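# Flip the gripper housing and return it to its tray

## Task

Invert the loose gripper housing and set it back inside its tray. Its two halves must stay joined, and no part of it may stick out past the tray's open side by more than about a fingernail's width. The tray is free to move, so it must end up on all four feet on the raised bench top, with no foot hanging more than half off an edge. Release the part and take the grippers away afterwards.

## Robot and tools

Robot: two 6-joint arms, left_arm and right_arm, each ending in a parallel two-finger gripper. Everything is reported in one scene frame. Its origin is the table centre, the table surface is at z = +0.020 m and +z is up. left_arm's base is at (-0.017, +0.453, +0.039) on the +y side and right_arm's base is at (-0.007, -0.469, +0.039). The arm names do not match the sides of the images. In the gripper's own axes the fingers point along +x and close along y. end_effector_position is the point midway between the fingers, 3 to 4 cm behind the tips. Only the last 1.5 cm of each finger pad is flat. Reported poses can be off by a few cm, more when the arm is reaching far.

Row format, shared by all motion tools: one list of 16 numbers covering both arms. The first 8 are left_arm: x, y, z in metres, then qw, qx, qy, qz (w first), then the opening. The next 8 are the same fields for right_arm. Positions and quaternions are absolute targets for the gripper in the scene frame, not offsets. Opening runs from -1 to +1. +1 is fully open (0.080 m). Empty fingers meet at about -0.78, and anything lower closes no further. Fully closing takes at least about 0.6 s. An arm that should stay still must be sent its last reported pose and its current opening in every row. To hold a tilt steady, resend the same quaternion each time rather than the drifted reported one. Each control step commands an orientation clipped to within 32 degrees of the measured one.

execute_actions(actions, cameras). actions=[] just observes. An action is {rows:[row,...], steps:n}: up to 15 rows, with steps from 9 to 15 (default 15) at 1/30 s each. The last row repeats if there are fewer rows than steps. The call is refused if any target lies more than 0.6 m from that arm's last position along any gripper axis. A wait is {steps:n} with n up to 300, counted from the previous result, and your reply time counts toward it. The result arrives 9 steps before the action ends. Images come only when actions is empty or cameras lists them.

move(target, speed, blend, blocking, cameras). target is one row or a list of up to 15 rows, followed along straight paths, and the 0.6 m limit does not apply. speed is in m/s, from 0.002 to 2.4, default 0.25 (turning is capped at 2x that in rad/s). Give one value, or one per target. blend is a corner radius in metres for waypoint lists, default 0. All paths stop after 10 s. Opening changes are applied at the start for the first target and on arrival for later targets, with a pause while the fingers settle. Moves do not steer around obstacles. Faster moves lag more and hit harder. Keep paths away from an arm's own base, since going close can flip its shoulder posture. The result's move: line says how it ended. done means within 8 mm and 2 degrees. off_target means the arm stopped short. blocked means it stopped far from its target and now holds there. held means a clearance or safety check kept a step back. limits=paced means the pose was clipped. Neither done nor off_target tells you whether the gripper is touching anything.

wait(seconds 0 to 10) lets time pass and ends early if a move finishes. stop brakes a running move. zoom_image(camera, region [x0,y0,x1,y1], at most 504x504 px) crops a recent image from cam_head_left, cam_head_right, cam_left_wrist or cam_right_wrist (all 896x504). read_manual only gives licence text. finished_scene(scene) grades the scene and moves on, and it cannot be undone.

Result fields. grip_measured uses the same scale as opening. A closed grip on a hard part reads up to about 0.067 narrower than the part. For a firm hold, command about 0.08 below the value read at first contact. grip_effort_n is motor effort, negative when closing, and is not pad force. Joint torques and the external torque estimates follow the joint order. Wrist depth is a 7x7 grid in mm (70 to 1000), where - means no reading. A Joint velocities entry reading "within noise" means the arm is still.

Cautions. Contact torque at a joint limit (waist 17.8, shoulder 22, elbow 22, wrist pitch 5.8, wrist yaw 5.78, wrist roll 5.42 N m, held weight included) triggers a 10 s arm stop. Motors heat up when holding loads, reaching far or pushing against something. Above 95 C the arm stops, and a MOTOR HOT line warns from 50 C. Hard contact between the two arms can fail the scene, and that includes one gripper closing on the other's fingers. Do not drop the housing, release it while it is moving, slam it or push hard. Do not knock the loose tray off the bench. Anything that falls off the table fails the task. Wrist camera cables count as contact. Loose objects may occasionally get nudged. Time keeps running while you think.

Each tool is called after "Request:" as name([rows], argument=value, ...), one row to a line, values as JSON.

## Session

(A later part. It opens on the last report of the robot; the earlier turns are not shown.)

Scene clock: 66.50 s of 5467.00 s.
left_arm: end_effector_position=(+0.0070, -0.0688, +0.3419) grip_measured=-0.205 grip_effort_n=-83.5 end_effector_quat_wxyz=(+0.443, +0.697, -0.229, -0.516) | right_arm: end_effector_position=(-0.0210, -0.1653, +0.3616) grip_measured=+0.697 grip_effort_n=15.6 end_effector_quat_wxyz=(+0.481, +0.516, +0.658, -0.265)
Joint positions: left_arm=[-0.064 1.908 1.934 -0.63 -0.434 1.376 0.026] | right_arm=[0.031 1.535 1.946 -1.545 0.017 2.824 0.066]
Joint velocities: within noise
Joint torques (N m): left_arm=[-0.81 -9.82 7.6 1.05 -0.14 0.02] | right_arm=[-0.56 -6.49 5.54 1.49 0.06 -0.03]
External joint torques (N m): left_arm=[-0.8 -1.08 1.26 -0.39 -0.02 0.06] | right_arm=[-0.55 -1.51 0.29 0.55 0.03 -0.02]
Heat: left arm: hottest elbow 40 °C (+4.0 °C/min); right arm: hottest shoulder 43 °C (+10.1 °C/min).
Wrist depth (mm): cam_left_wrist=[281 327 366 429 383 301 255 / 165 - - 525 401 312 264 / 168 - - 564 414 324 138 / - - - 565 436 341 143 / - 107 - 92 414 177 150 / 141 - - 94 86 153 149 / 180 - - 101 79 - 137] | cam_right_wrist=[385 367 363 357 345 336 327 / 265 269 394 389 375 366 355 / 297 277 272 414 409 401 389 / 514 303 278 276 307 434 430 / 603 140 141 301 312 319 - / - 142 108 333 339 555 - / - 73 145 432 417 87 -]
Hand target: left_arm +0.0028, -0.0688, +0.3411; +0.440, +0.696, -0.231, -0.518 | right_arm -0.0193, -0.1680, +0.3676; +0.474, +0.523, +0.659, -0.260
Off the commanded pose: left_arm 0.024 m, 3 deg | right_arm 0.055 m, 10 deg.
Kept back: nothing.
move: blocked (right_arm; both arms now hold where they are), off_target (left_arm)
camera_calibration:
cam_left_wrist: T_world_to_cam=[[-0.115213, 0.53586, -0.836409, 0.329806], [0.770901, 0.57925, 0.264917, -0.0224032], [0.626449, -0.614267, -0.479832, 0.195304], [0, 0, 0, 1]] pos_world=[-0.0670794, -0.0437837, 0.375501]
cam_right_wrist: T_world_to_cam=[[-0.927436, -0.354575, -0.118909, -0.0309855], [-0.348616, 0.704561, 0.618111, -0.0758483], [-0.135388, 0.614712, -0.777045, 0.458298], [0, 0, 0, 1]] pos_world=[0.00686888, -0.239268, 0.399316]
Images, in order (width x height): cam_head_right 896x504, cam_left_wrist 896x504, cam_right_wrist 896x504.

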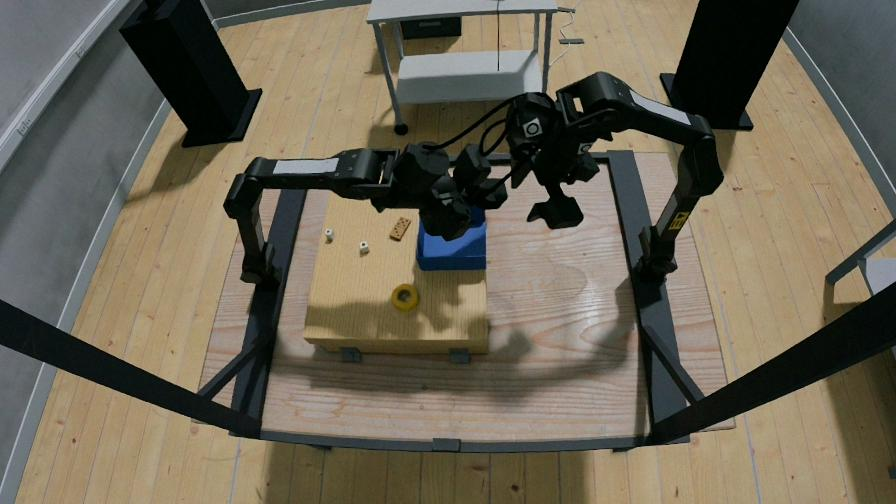

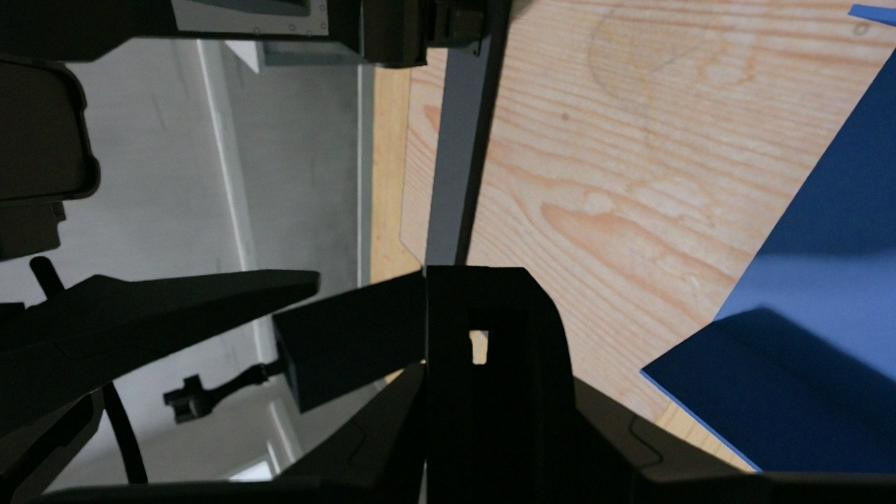

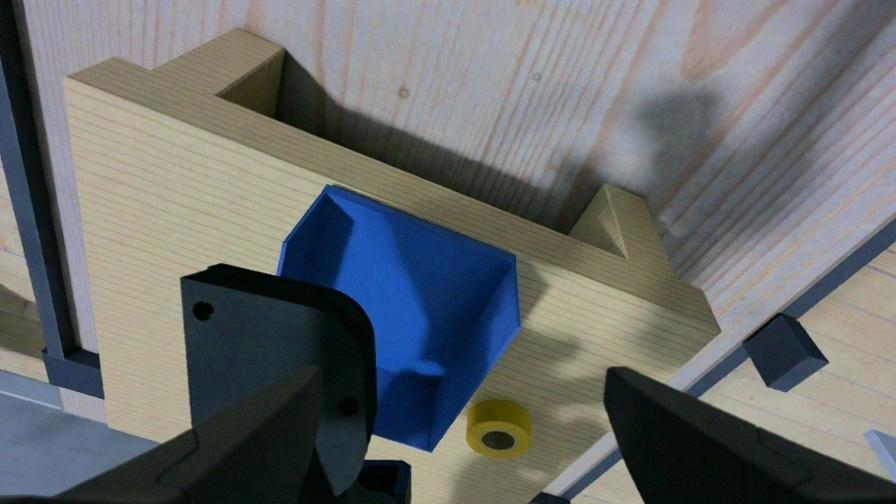

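Request:
zoom_image(camera="cam_head_right", region=[380, 60, 640, 250])

Request:
execute_actions(actions=[], cameras=["all"])

Request:
zoom_image(camera="cam_head_left", region=[360, 60, 620, 250])

Request:
zoom_image(camera="cam_left_wrist", region=[0, 0, 504, 504])

Scaled by 1.938 from the camera's 896x504 image, which has a finer 1280x720 frame.

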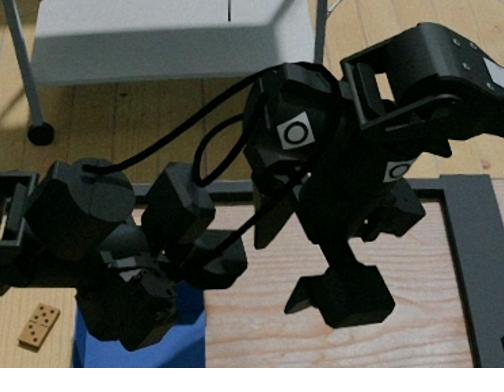

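Scene clock: 68.00 s of 5467.00 s.
left_arm: end_effector_position=(+0.0070, -0.0688, +0.3419) grip_measured=-0.205 grip_effort_n=-83.5 end_effector_quat_wxyz=(+0.444, +0.696, -0.229, -0.516) | right_arm: end_effector_position=(-0.0210, -0.1652, +0.3615) grip_measured=+0.697 grip_effort_n=16.0 end_effector_quat_wxyz=(+0.481, +0.516, +0.657, -0.265)
Joint positions: left_arm=[-0.064 1.908 1.934 -0.63 -0.434 1.375 0.026] | right_arm=[0.031 1.536 1.946 -1.545 0.017 2.824 0.066]
Joint velocities: within noise
Joint torques (N m): left_arm=[-0.92 -9.86 7.49 1.09 -0.15 0.03] | right_arm=[-0.55 -6.45 5.55 1.47 0.07 -0.02]
External joint torques (N m): left_arm=[-0.85 -1.18 1.2 -0.33 -0.03 0.07] | right_arm=[-0.53 -1.45 0.3 0.52 0.04 -0.01]
Heat: left arm: hottest elbow 40 °C (+4.0 °C/min); right arm: hottest shoulder 43 °C (+9.0 °C/min).
Wrist depth (mm): cam_left_wrist=[278 325 367 429 383 301 256 / 166 - - 526 401 315 263 / 167 - - 565 420 323 138 / - - - 574 435 347 144 / - 107 - 92 418 176 151 / 142 - - 94 86 154 150 / - - - 101 79 - 137] | cam_right_wrist=[383 368 365 355 344 335 326 / 264 269 395 387 375 367 356 / 296 276 272 411 411 399 387 / 512 304 277 276 309 432 432 / 598 140 140 299 313 319 - / - 141 108 334 339 560 - / - 73 143 427 416 87 -]
Hand target: left_arm +0.0028, -0.0687, +0.3411; +0.440, +0.696, -0.231, -0.518 | right_arm -0.0193, -0.1681, +0.3677; +0.474, +0.523, +0.659, -0.259
Off the commanded pose: left_arm 0.024 m, 3 deg | right_arm 0.055 m, 10 deg.
Steps of this call (1-45: nothing new was sent). Readings (end_effector_position of left_arm | right_arm):
1: (+0.0070, -0.0688, +0.3419) | (-0.0210, -0.1653, +0.3616)
2: (+0.0070, -0.0688, +0.3419) | (-0.0210, -0.1652, +0.3615)
4: (+0.0070, -0.0688, +0.3419) | (-0.0210, -0.1652, +0.3615)
8: (+0.0070, -0.0688, +0.3419) | (-0.0210, -0.1652, +0.3615)
45: the state above
camera_calibration:
cam_left_wrist: T_world_to_cam=[[-0.115513, 0.535661, -0.836495, 0.329808], [0.770861, 0.579445, 0.264606, -0.0222797], [0.626442, -0.614256, -0.479854, 0.195313], [0, 0, 0, 1]] pos_world=[-0.0670802, -0.0437838, 0.3755]
cam_right_wrist: T_world_to_cam=[[-0.927435, -0.35462, -0.118779, -0.0310251], [-0.348616, 0.704784, 0.617856, -0.0757018], [-0.135391, 0.61443, -0.777268, 0.45818], [0, 0, 0, 1]] pos_world=[0.00686887, -0.239168, 0.399216]

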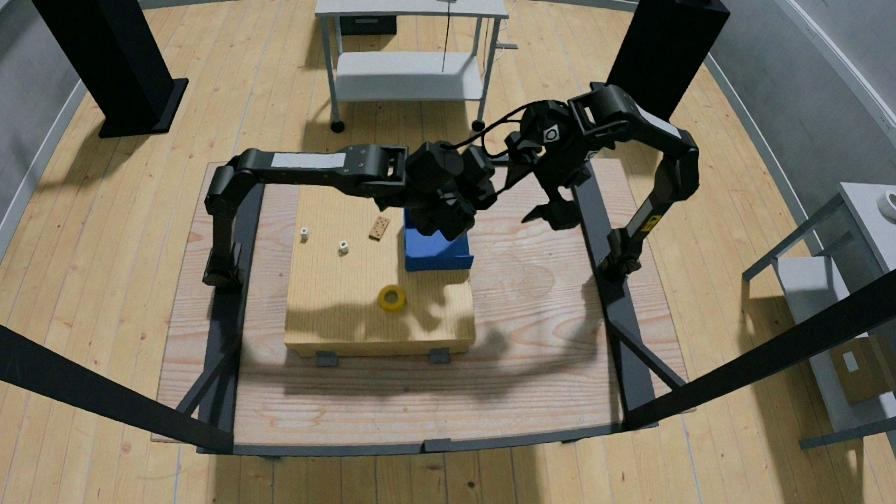

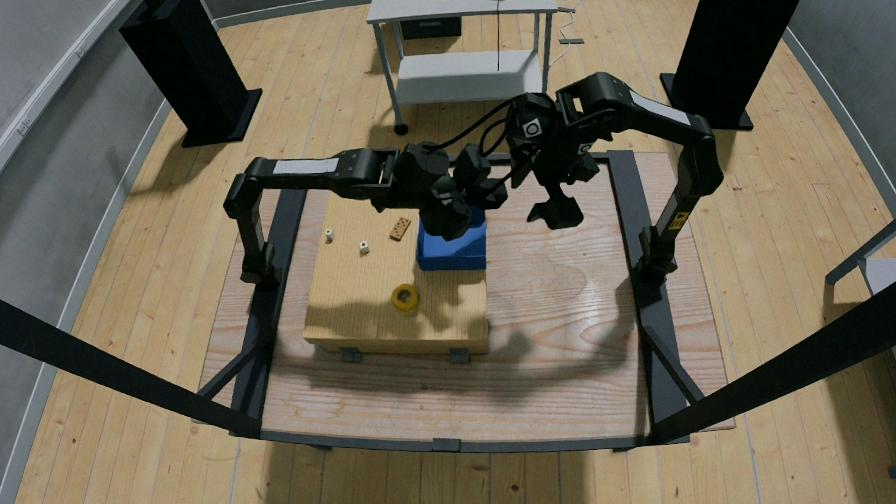

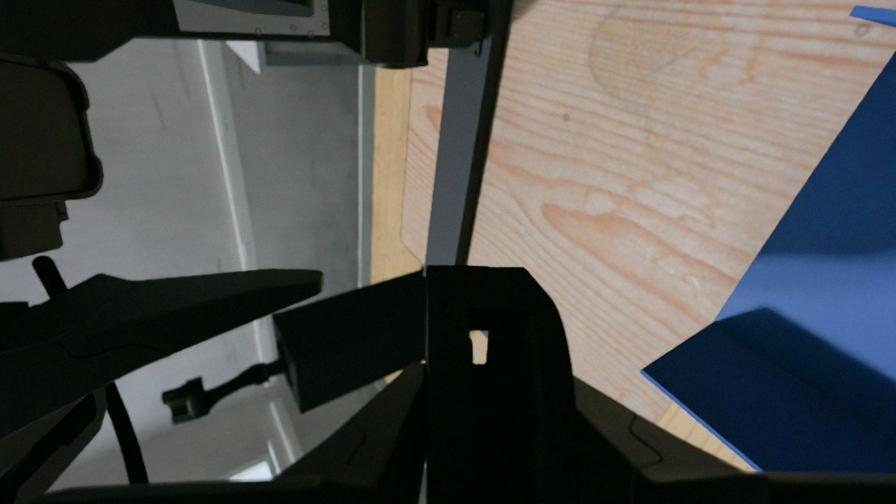

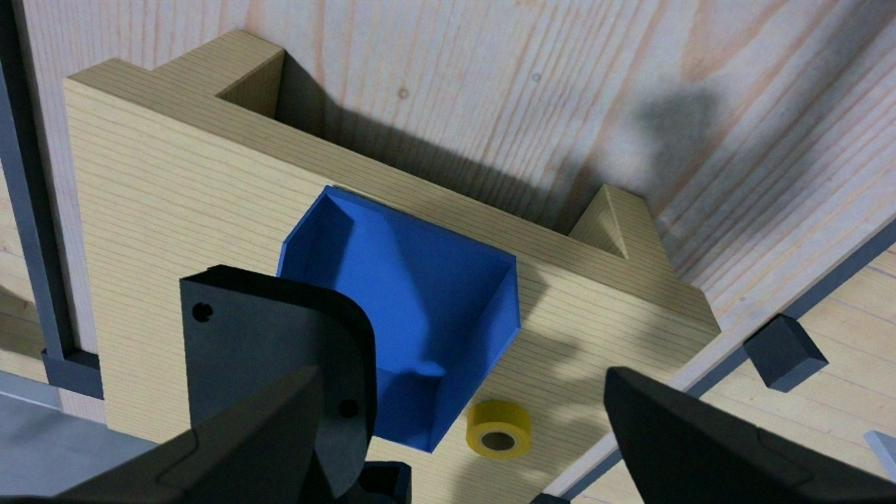

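Scaled by 1.938 from the camera's 896x504 image, which has a finer 1280x720 frame.

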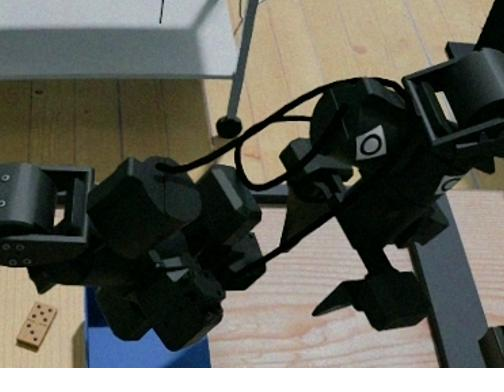

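Scaled by 1.000.

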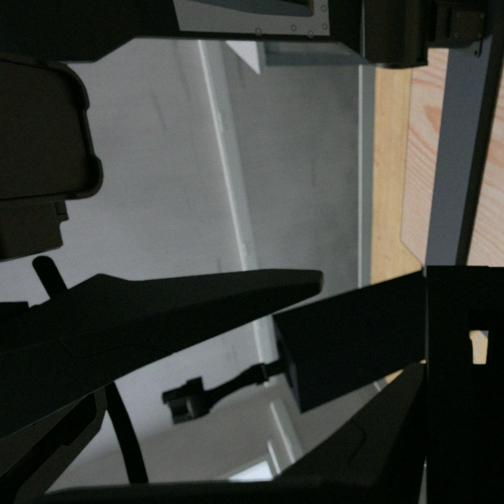

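Request:
move(target=[-0.0141,-0.0688,0.3258,0.4175,0.7025,-0.2366,-0.5263,-0.35,-0.0144,-0.117,0.3666,0.5042,0.5335,0.6187,-0.2796,0.7], speed=0.1)

Request:
zoom_image(camera="cam_head_left", region=[360, 60, 620, 250])

Request:
zoom_image(camera="cam_head_right", region=[360, 60, 620, 250])

Scene clock: 71.17 s of 5467.00 s.
left_arm: end_effector_position=(-0.0129, -0.0678, +0.3300) grip_measured=-0.205 grip_effort_n=-83.5 end_effector_quat_wxyz=(+0.422, +0.700, -0.237, -0.526) | right_arm: end_effector_position=(-0.0137, -0.1193, +0.3665) grip_measured=+0.697 grip_effort_n=15.6 end_effector_quat_wxyz=(+0.490, +0.545, +0.629, -0.261)
Joint positions: left_arm=[-0.102 1.908 1.904 -0.628 -0.434 1.38 0.026] | right_arm=[0.039 1.726 2.172 -1.575 0.1 2.859 0.066]
Joint velocities: within noise
Joint torques (N m): left_arm=[-0.51 -9.22 6.92 1.32 -0.18 0.08] | right_arm=[0.14 -5.38 5.86 1.26 0.24 0.12]
External joint torques (N m): left_arm=[-0.49 -0.32 0.51 -0.11 -0.06 0.13] | right_arm=[0.11 0.86 0.75 0.3 0.17 0.13]
Heat: left arm: hottest elbow 40 °C (+4.1 °C/min); right arm: hottest shoulder 42 °C (+8.1 °C/min).
Wrist depth (mm): cam_left_wrist=[271 325 366 436 359 287 245 / 268 - - 479 379 303 116 / - - - 537 398 319 132 / - - - 553 421 331 135 / - - - 92 398 169 139 / - - - 94 86 168 147 / - - - 101 79 159 149] | cam_right_wrist=[410 252 341 362 348 332 319 / 467 265 257 375 376 359 346 / - 295 272 245 262 345 375 / - 337 305 134 256 268 403 / - 385 347 135 292 292 432 / - 422 107 127 326 325 - / - 73 87 123 393 87 -]
Hand target: left_arm -0.0140, -0.0688, +0.3258; +0.417, +0.702, -0.236, -0.526 | right_arm -0.0143, -0.1172, +0.3662; +0.490, +0.546, +0.628, -0.261
Off the commanded pose: left_arm 0.004 m, 1 deg | right_arm 0.002 m, 3 deg.
joint sent to its limit (right arm) — joint 4 (wrist pitch), lower limit.
Kept back: nothing.
move: off_target (right_arm)
camera_calibration:
cam_left_wrist: T_world_to_cam=[[-0.0879016, 0.564507, -0.820735, 0.314147], [0.792067, 0.539253, 0.286071, -0.0138348], [0.604073, -0.62493, -0.494528, 0.206506], [0, 0, 0, 1]] pos_world=[-0.0861724, -0.0408259, 0.363912]
cam_right_wrist: T_world_to_cam=[[-0.937675, -0.298658, -0.177677, 0.0206249], [-0.343481, 0.71883, 0.604404, -0.101904], [-0.0527905, 0.627763, -0.776612, 0.437275], [0, 0, 0, 1]] pos_world=[0.00742117, -0.195093, 0.404849]

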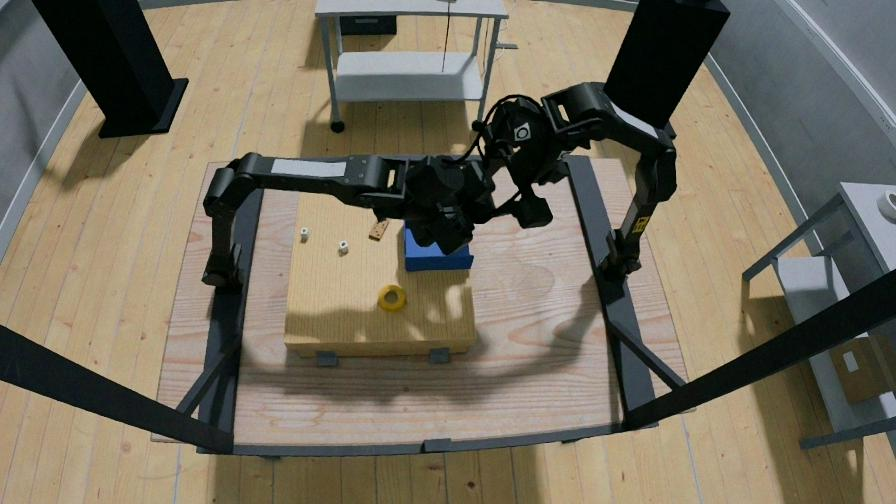

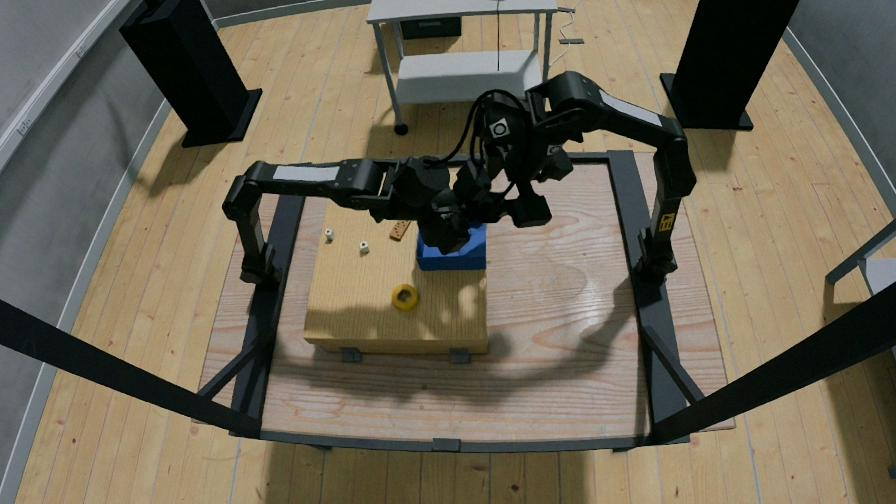

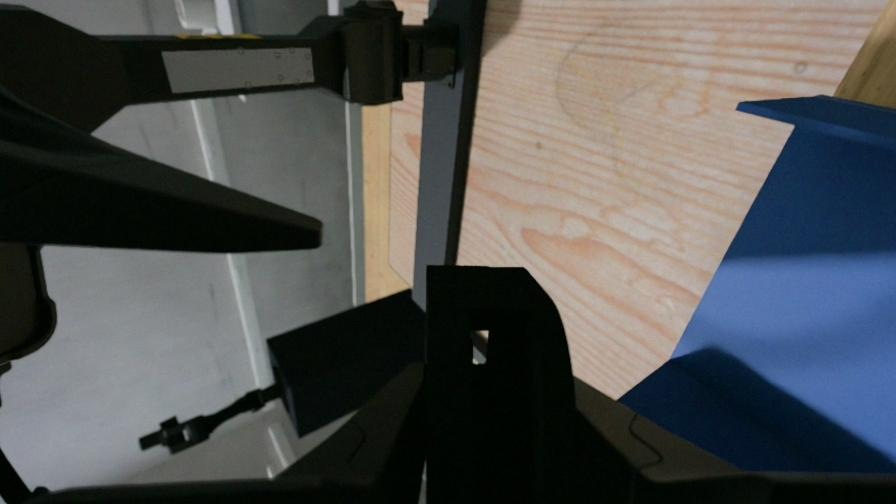

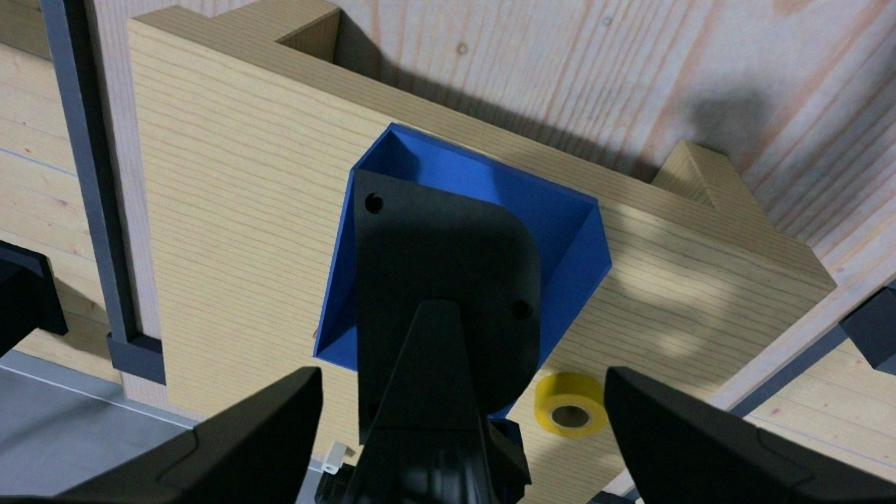

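Scaled by 1.938 from the camera's 896x504 image, which has a finer 1280x720 frame.

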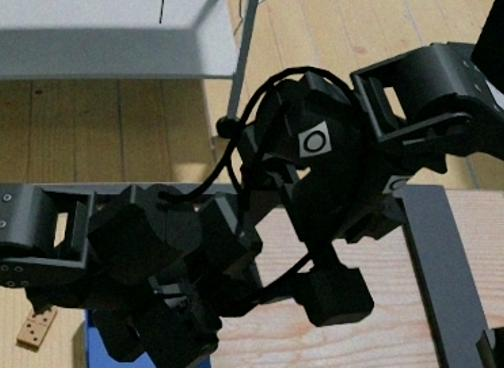

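Scaled by 1.938 from the camera's 896x504 image, which has a finer 1280x720 frame.

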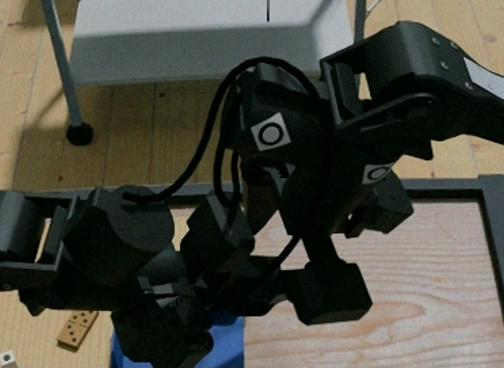

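Request:
move(target=[-0.0141,-0.0688,0.3258,0.4175,0.7025,-0.2366,-0.5263,-0.35,-0.0107,-0.0991,0.3243,0.5042,0.5335,0.6187,-0.2796,0.7], speed=0.08)

Request:
zoom_image(camera="cam_head_left", region=[360, 60, 620, 250])

Request:
zoom_image(camera="cam_head_right", region=[360, 60, 620, 250])

Scene clock: 72.77 s of 5467.00 s.
left_arm: end_effector_position=(-0.0133, -0.0676, +0.3284) grip_measured=-0.205 grip_effort_n=-83.5 end_effector_quat_wxyz=(+0.420, +0.701, -0.236, -0.526) | right_arm: end_effector_position=(-0.0112, -0.1011, +0.3308) grip_measured=+0.697 grip_effort_n=15.6 end_effector_quat_wxyz=(+0.499, +0.539, +0.621, -0.275)
Joint positions: left_arm=[-0.103 1.908 1.9 -0.628 -0.434 1.382 0.026] | right_arm=[0.028 1.74 2.033 -1.46 0.098 2.859 0.066]
Joint velocities: within noise
Joint torques (N m): left_arm=[-0.18 -9.21 7.64 1.36 -0.19 0.01] | right_arm=[-0.32 -5.48 4.28 1.46 0.02 -0.17]
External joint torques (N m): left_arm=[-0.11 -0.41 1.27 -0.06 -0.07 0.05] | right_arm=[-0.37 1.38 -1.29 0.54 -0.05 -0.16]
Heat: left arm: hottest elbow 40 °C (+4.0 °C/min); right arm: hottest shoulder 42 °C (+7.0 °C/min).
Wrist depth (mm): cam_left_wrist=[- - 369 436 355 285 244 / - 306 - 476 373 302 109 / - - - 535 391 315 130 / - - - 115 414 325 133 / 133 - - 92 398 165 137 / 136 - - 94 86 168 145 / - - - 101 79 158 149] | cam_right_wrist=[228 229 327 329 315 303 291 / 385 223 221 346 343 327 315 / 434 246 229 210 234 333 340 / 531 275 99 98 208 227 283 / - 310 99 98 180 246 234 / - 346 99 94 99 266 465 / - 73 95 91 99 87 -]
Hand target: left_arm -0.0142, -0.0688, +0.3258; +0.417, +0.702, -0.237, -0.526 | right_arm -0.0107, -0.0992, +0.3243; +0.504, +0.533, +0.619, -0.280
Off the commanded pose: left_arm 0.003 m, 0 deg | right_arm 0.007 m, 1 deg.
Kept back: nothing.
move: done
camera_calibration:
cam_left_wrist: T_world_to_cam=[[-0.0856759, 0.568116, -0.818476, 0.312288], [0.792466, 0.536765, 0.289623, -0.0145602], [0.603869, -0.623801, -0.496201, 0.206769], [0, 0, 0, 1]] pos_world=[-0.0865676, -0.0406174, 0.362416]
cam_right_wrist: T_world_to_cam=[[-0.940549, -0.295772, -0.166994, 0.018884], [-0.336523, 0.744806, 0.576208, -0.0805314], [-0.046048, 0.598149, -0.800061, 0.403185], [0, 0, 0, 1]] pos_world=[0.00922657, -0.175599, 0.372129]

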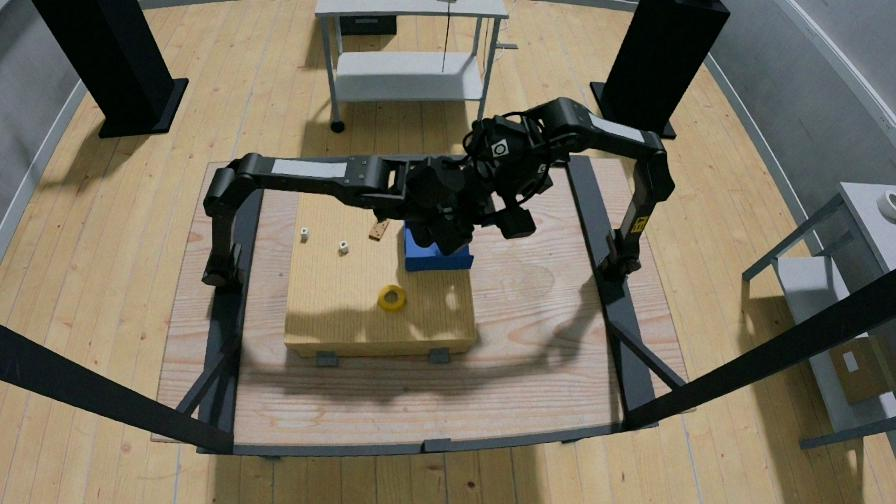

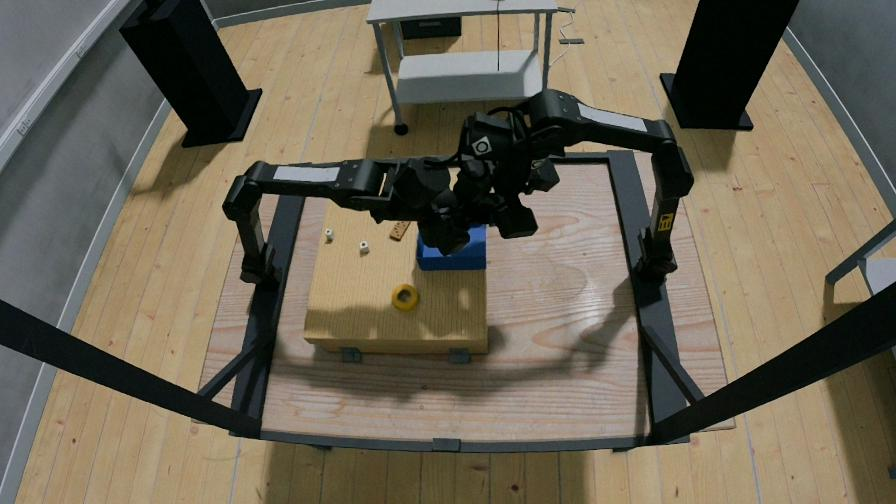

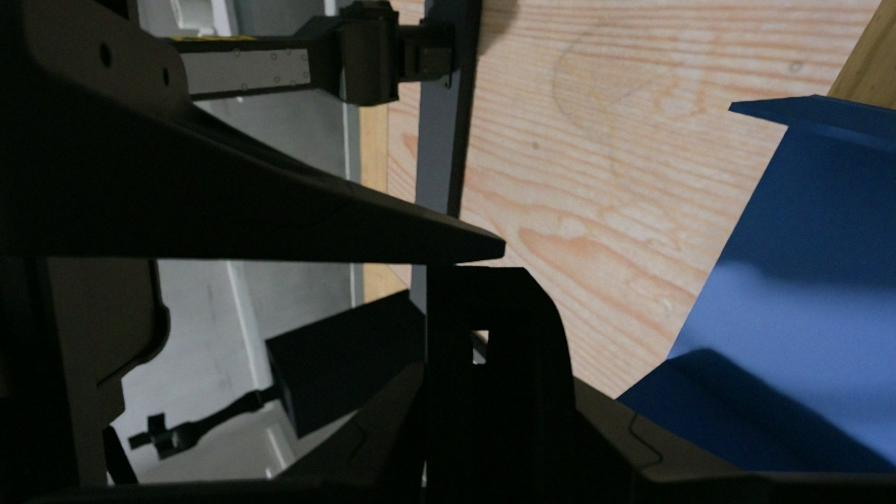

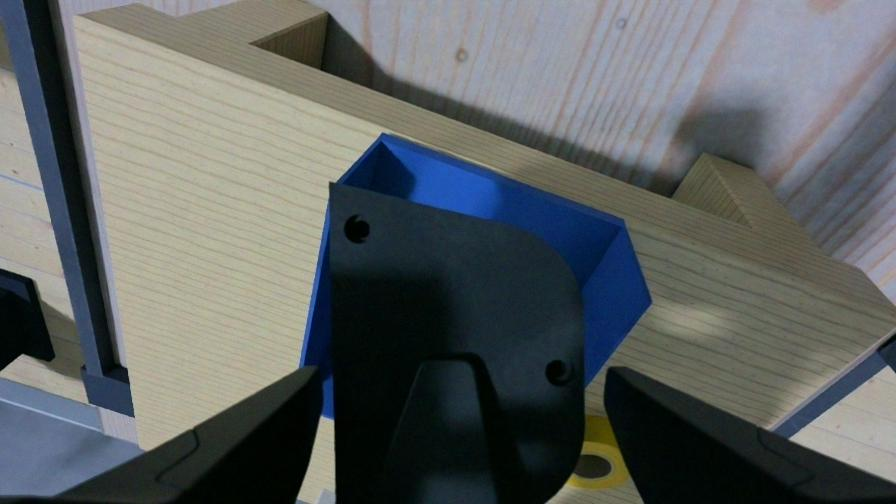

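Scaled by 1.938 from the camera's 896x504 image, which has a finer 1280x720 frame.

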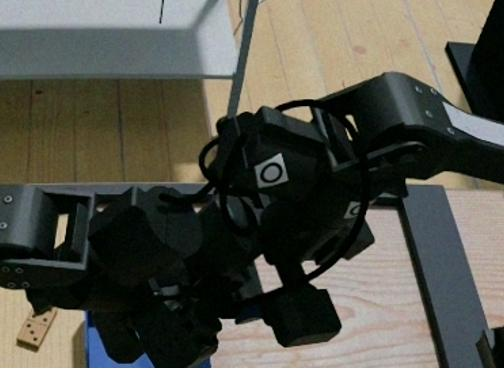

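Scaled by 1.938 from the camera's 896x504 image, which has a finer 1280x720 frame.

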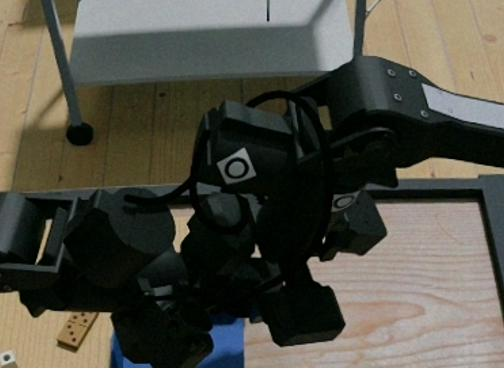

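Request:
move(target=[-0.036,-0.0185,0.3625,0.4175,0.7025,-0.2366,-0.5263,-0.35,-0.0107,-0.0991,0.3223,0.5042,0.5335,0.6187,-0.2796,0.7], speed=0.1)

Request:
zoom_image(camera="cam_head_left", region=[360, 60, 620, 250])

Request:
zoom_image(camera="cam_head_right", region=[360, 60, 620, 250])

Scene clock: 75.53 s of 5467.00 s.
left_arm: end_effector_position=(-0.0355, -0.0222, +0.3560) grip_measured=-0.205 grip_effort_n=-83.5 end_effector_quat_wxyz=(+0.411, +0.706, -0.233, -0.527) | right_arm: end_effector_position=(-0.0113, -0.1001, +0.3271) grip_measured=+0.697 grip_effort_n=15.6 end_effector_quat_wxyz=(+0.500, +0.537, +0.621, -0.277)
Joint positions: left_arm=[-0.177 1.783 1.869 -0.764 -0.492 1.336 0.026] | right_arm=[0.028 1.74 2.017 -1.449 0.097 2.859 0.066]
Joint velocities: within noise
Joint torques (N m): left_arm=[-0.51 -10.66 7.13 1.17 -0.29 -0.18] | right_arm=[-0.3 -6.11 4.45 1.43 0.1 -0.17]
External joint torques (N m): left_arm=[-0.56 -2.87 0.9 -0.22 -0.13 -0.13] | right_arm=[-0.3 0.72 -1.13 0.52 0.02 -0.16]
Heat: left arm: hottest wrist pitch 41 °C (+4.0 °C/min); right arm: hottest shoulder 42 °C (+7.1 °C/min).
Wrist depth (mm): cam_left_wrist=[- 92 463 482 391 314 151 / 95 99 453 516 410 178 154 / - 117 113 548 433 183 146 / 115 126 - 587 461 194 154 / - 127 - 92 228 203 163 / 107 124 101 95 199 195 171 / - - - 101 79 184 175] | cam_right_wrist=[227 227 323 324 310 302 291 / 234 218 217 342 338 325 312 / 429 241 223 208 233 334 336 / 487 270 233 224 214 225 348 / - 305 265 251 227 240 230 / - 337 108 264 227 260 430 / - 73 95 118 222 87 -]
Hand target: left_arm -0.0360, -0.0185, +0.3625; +0.417, +0.702, -0.236, -0.526 | right_arm -0.0107, -0.0991, +0.3222; +0.504, +0.534, +0.619, -0.280
Off the commanded pose: left_arm 0.007 m, 1 deg | right_arm 0.005 m, 1 deg.
Kept back: nothing.
move: done
camera_calibration:
cam_left_wrist: T_world_to_cam=[[-0.0790171, 0.584732, -0.807369, 0.303703], [0.792491, 0.528165, 0.304959, -0.0350247], [0.604744, -0.615736, -0.505128, 0.265573], [0, 0, 0, 1]] pos_world=[-0.108849, 0.00443705, 0.39003]
cam_right_wrist: T_world_to_cam=[[-0.94068, -0.296704, -0.164586, 0.0175266], [-0.336019, 0.747392, 0.573146, -0.0779219], [-0.0470437, 0.594451, -0.802755, 0.400101], [0, 0, 0, 1]] pos_world=[0.00912596, -0.174402, 0.368728]

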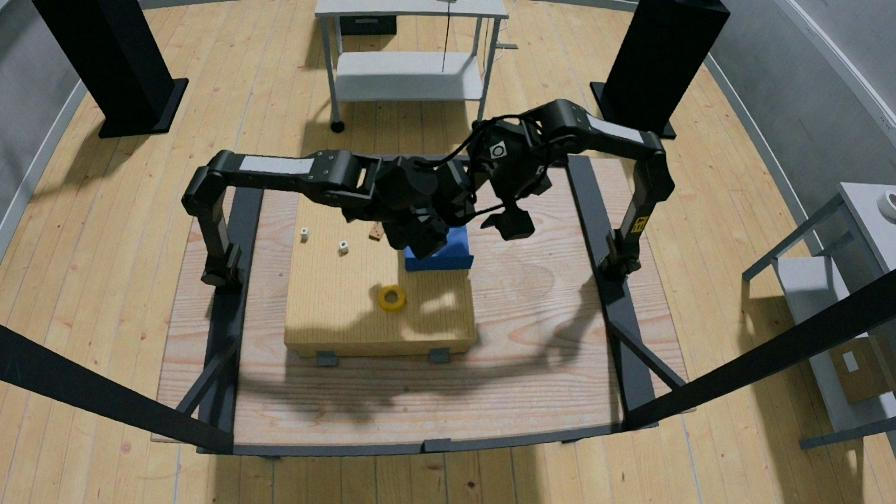

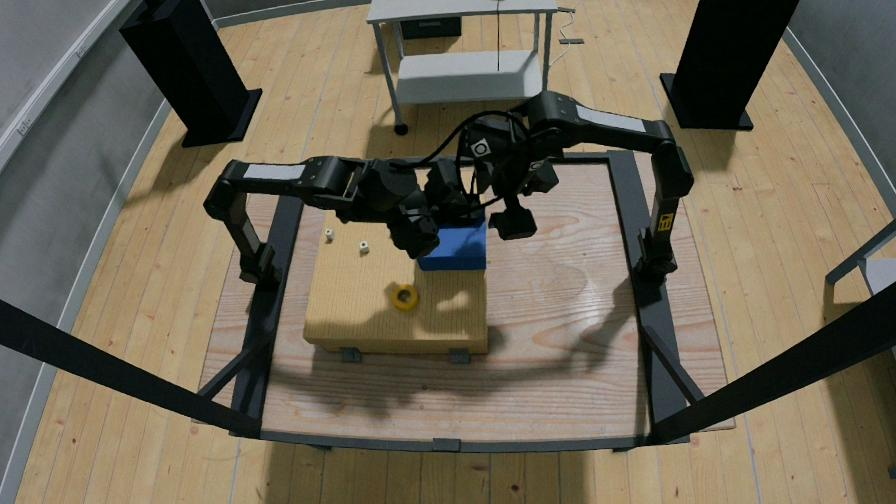

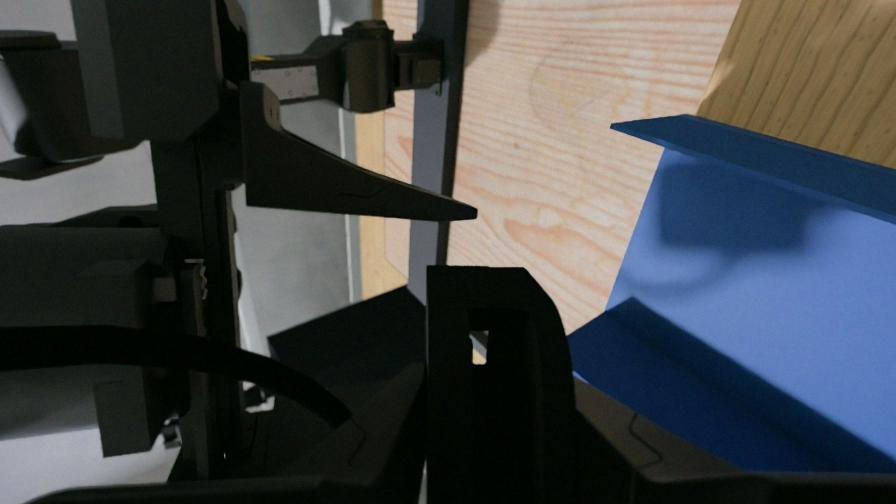

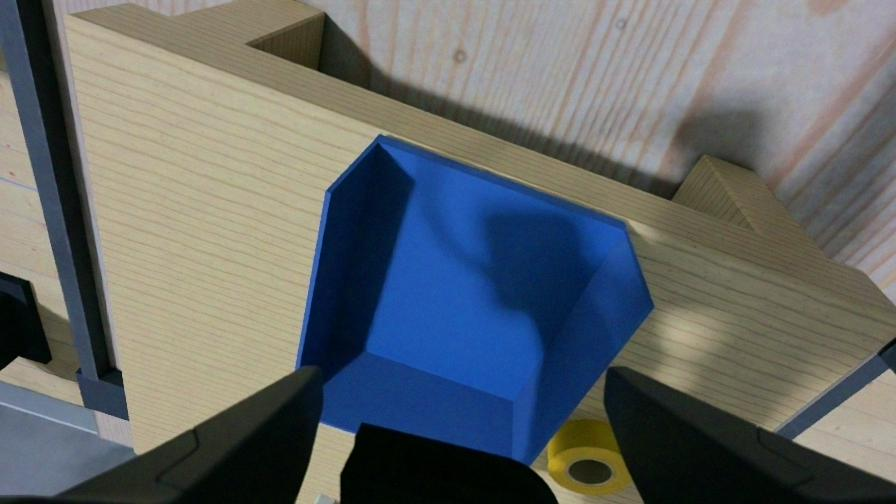

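Scaled by 1.938 from the camera's 896x504 image, which has a finer 1280x720 frame.

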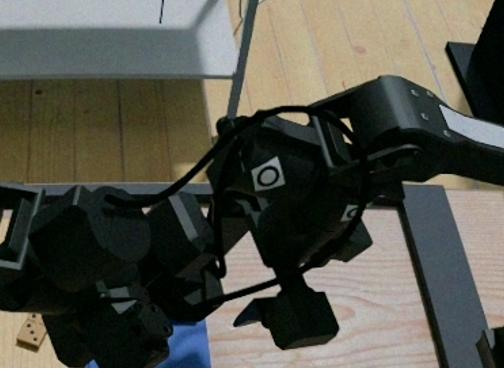

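Scaled by 1.938 from the camera's 896x504 image, which has a finer 1280x720 frame.

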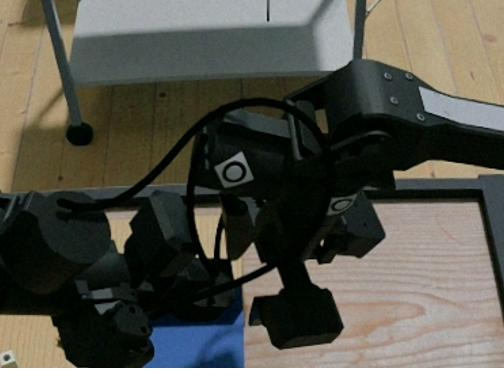

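Request:
move([
  [-0.036,-0.0185,0.3825,0.4175,0.7025,-0.2366,-0.5263,-0.35,0.035,-0.115,0.285,0.5042,0.5335,0.6187,-0.2796,0.7],
  [-0.038,-0.012,0.402,0.4175,0.7025,-0.2366,-0.5263,-0.35,0.05,-0.12,0.270,0.5042,0.5335,0.6187,-0.2796,0.7],
], speed=0.12)

Request:
zoom_image(camera="cam_head_left", region=[360, 60, 620, 250])

Request:
zoom_image(camera="cam_head_right", region=[360, 60, 620, 250])

Scene clock: 78.03 s of 5467.00 s.
left_arm: end_effector_position=(-0.0369, -0.0101, +0.3997) grip_measured=-0.205 grip_effort_n=-83.5 end_effector_quat_wxyz=(+0.413, +0.704, -0.236, -0.527) | right_arm: end_effector_position=(+0.0504, -0.1179, +0.2696) grip_measured=+0.697 grip_effort_n=16.0 end_effector_quat_wxyz=(+0.504, +0.534, +0.618, -0.282)
Joint positions: left_arm=[-0.187 1.813 2.093 -0.953 -0.499 1.33 0.026] | right_arm=[-0.178 1.6 1.619 -1.196 0.019 2.671 0.066]
Joint velocities: within noise
Joint torques (N m): left_arm=[-0.32 -7.59 8.75 1.17 -0.34 -0.19] | right_arm=[-0.06 -7.15 4.74 1.44 0.05 -0.22]
External joint torques (N m): left_arm=[-0.26 0.04 2.94 -0.21 -0.18 -0.15] | right_arm=[-0.03 -0.8 -1.38 0.55 0.01 -0.21]
Heat: left arm: hottest wrist pitch 41 °C (+4.1 °C/min); right arm: hottest shoulder 42 °C (+6.1 °C/min).
Wrist depth (mm): cam_left_wrist=[- - - 515 430 352 186 / 301 374 - 565 455 212 183 / 283 - - 213 483 224 186 / 196 - 300 215 487 231 192 / 158 187 201 92 254 235 198 / 162 159 203 94 311 222 202 / 157 144 - 101 80 - 185] | cam_right_wrist=[300 293 281 271 260 251 243 / 326 315 279 293 281 270 261 / 350 179 205 321 304 293 281 / 408 188 180 191 328 319 302 / - 211 199 186 181 206 268 / - 230 209 201 179 174 193 / - 73 245 217 207 87 191]
Hand target: left_arm -0.0380, -0.0120, +0.4019; +0.417, +0.702, -0.237, -0.526 | right_arm +0.0500, -0.1199, +0.2701; +0.504, +0.534, +0.619, -0.280
Off the commanded pose: left_arm 0.003 m, 1 deg | right_arm 0.002 m, 0 deg.
Kept back: nothing.
move: done
camera_calibration:
cam_left_wrist: T_world_to_cam=[[-0.0786502, 0.579415, -0.811229, 0.333362], [0.793572, 0.528909, 0.300831, -0.051847], [0.603373, -0.620108, -0.501406, 0.294371], [0, 0, 0, 1]] pos_world=[-0.110252, 0.0168094, 0.43363]
cam_right_wrist: T_world_to_cam=[[-0.941513, -0.296608, -0.159927, 0.0596291], [-0.333913, 0.757343, 0.56119, -0.00663239], [-0.0453342, 0.58177, -0.812089, 0.368385], [0, 0, 0, 1]] pos_world=[0.0706274, -0.191606, 0.31242]

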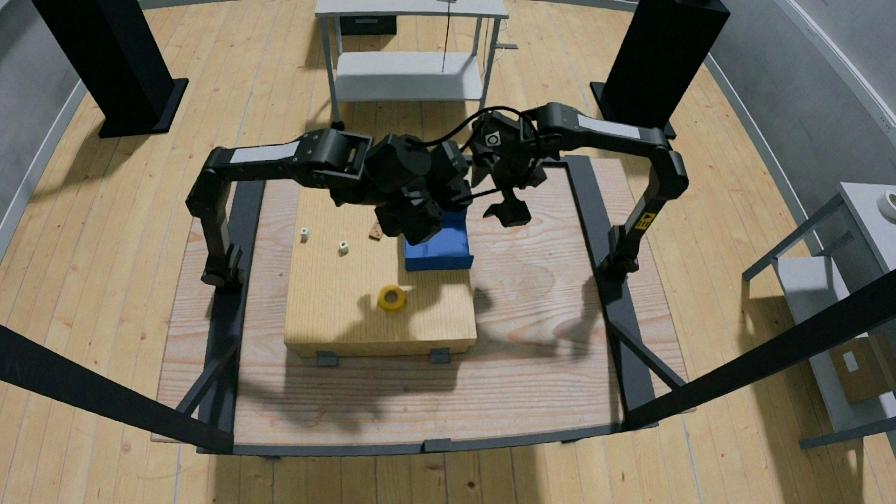

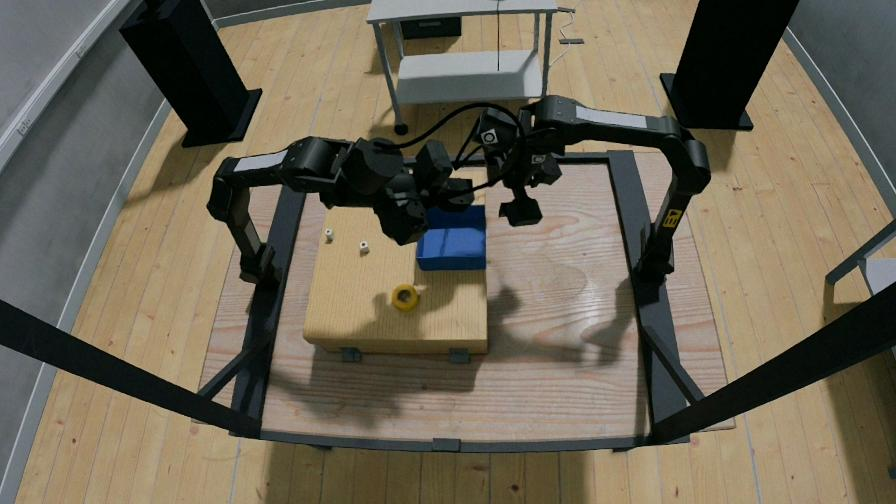

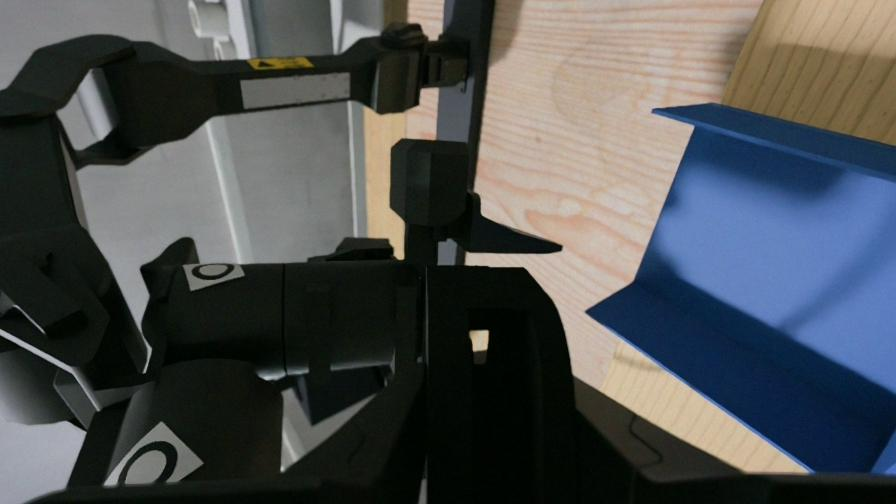

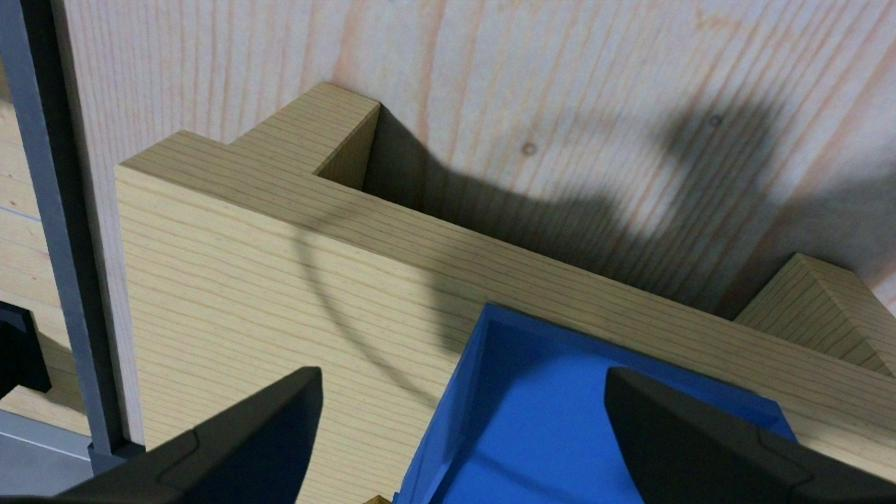

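Scaled by 1.938 from the camera's 896x504 image, which has a finer 1280x720 frame.

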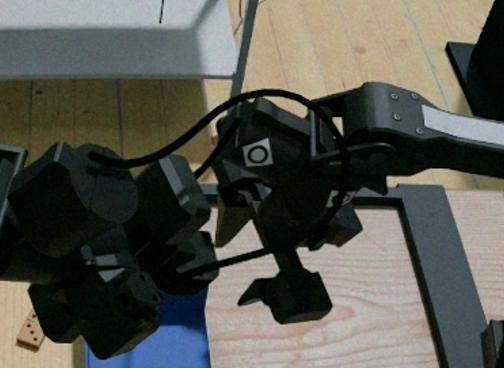

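Scaled by 1.938 from the camera's 896x504 image, which has a finer 1280x720 frame.

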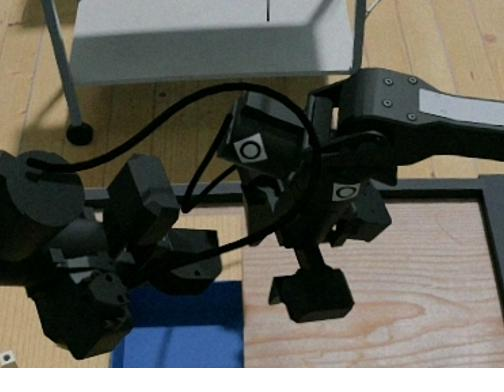

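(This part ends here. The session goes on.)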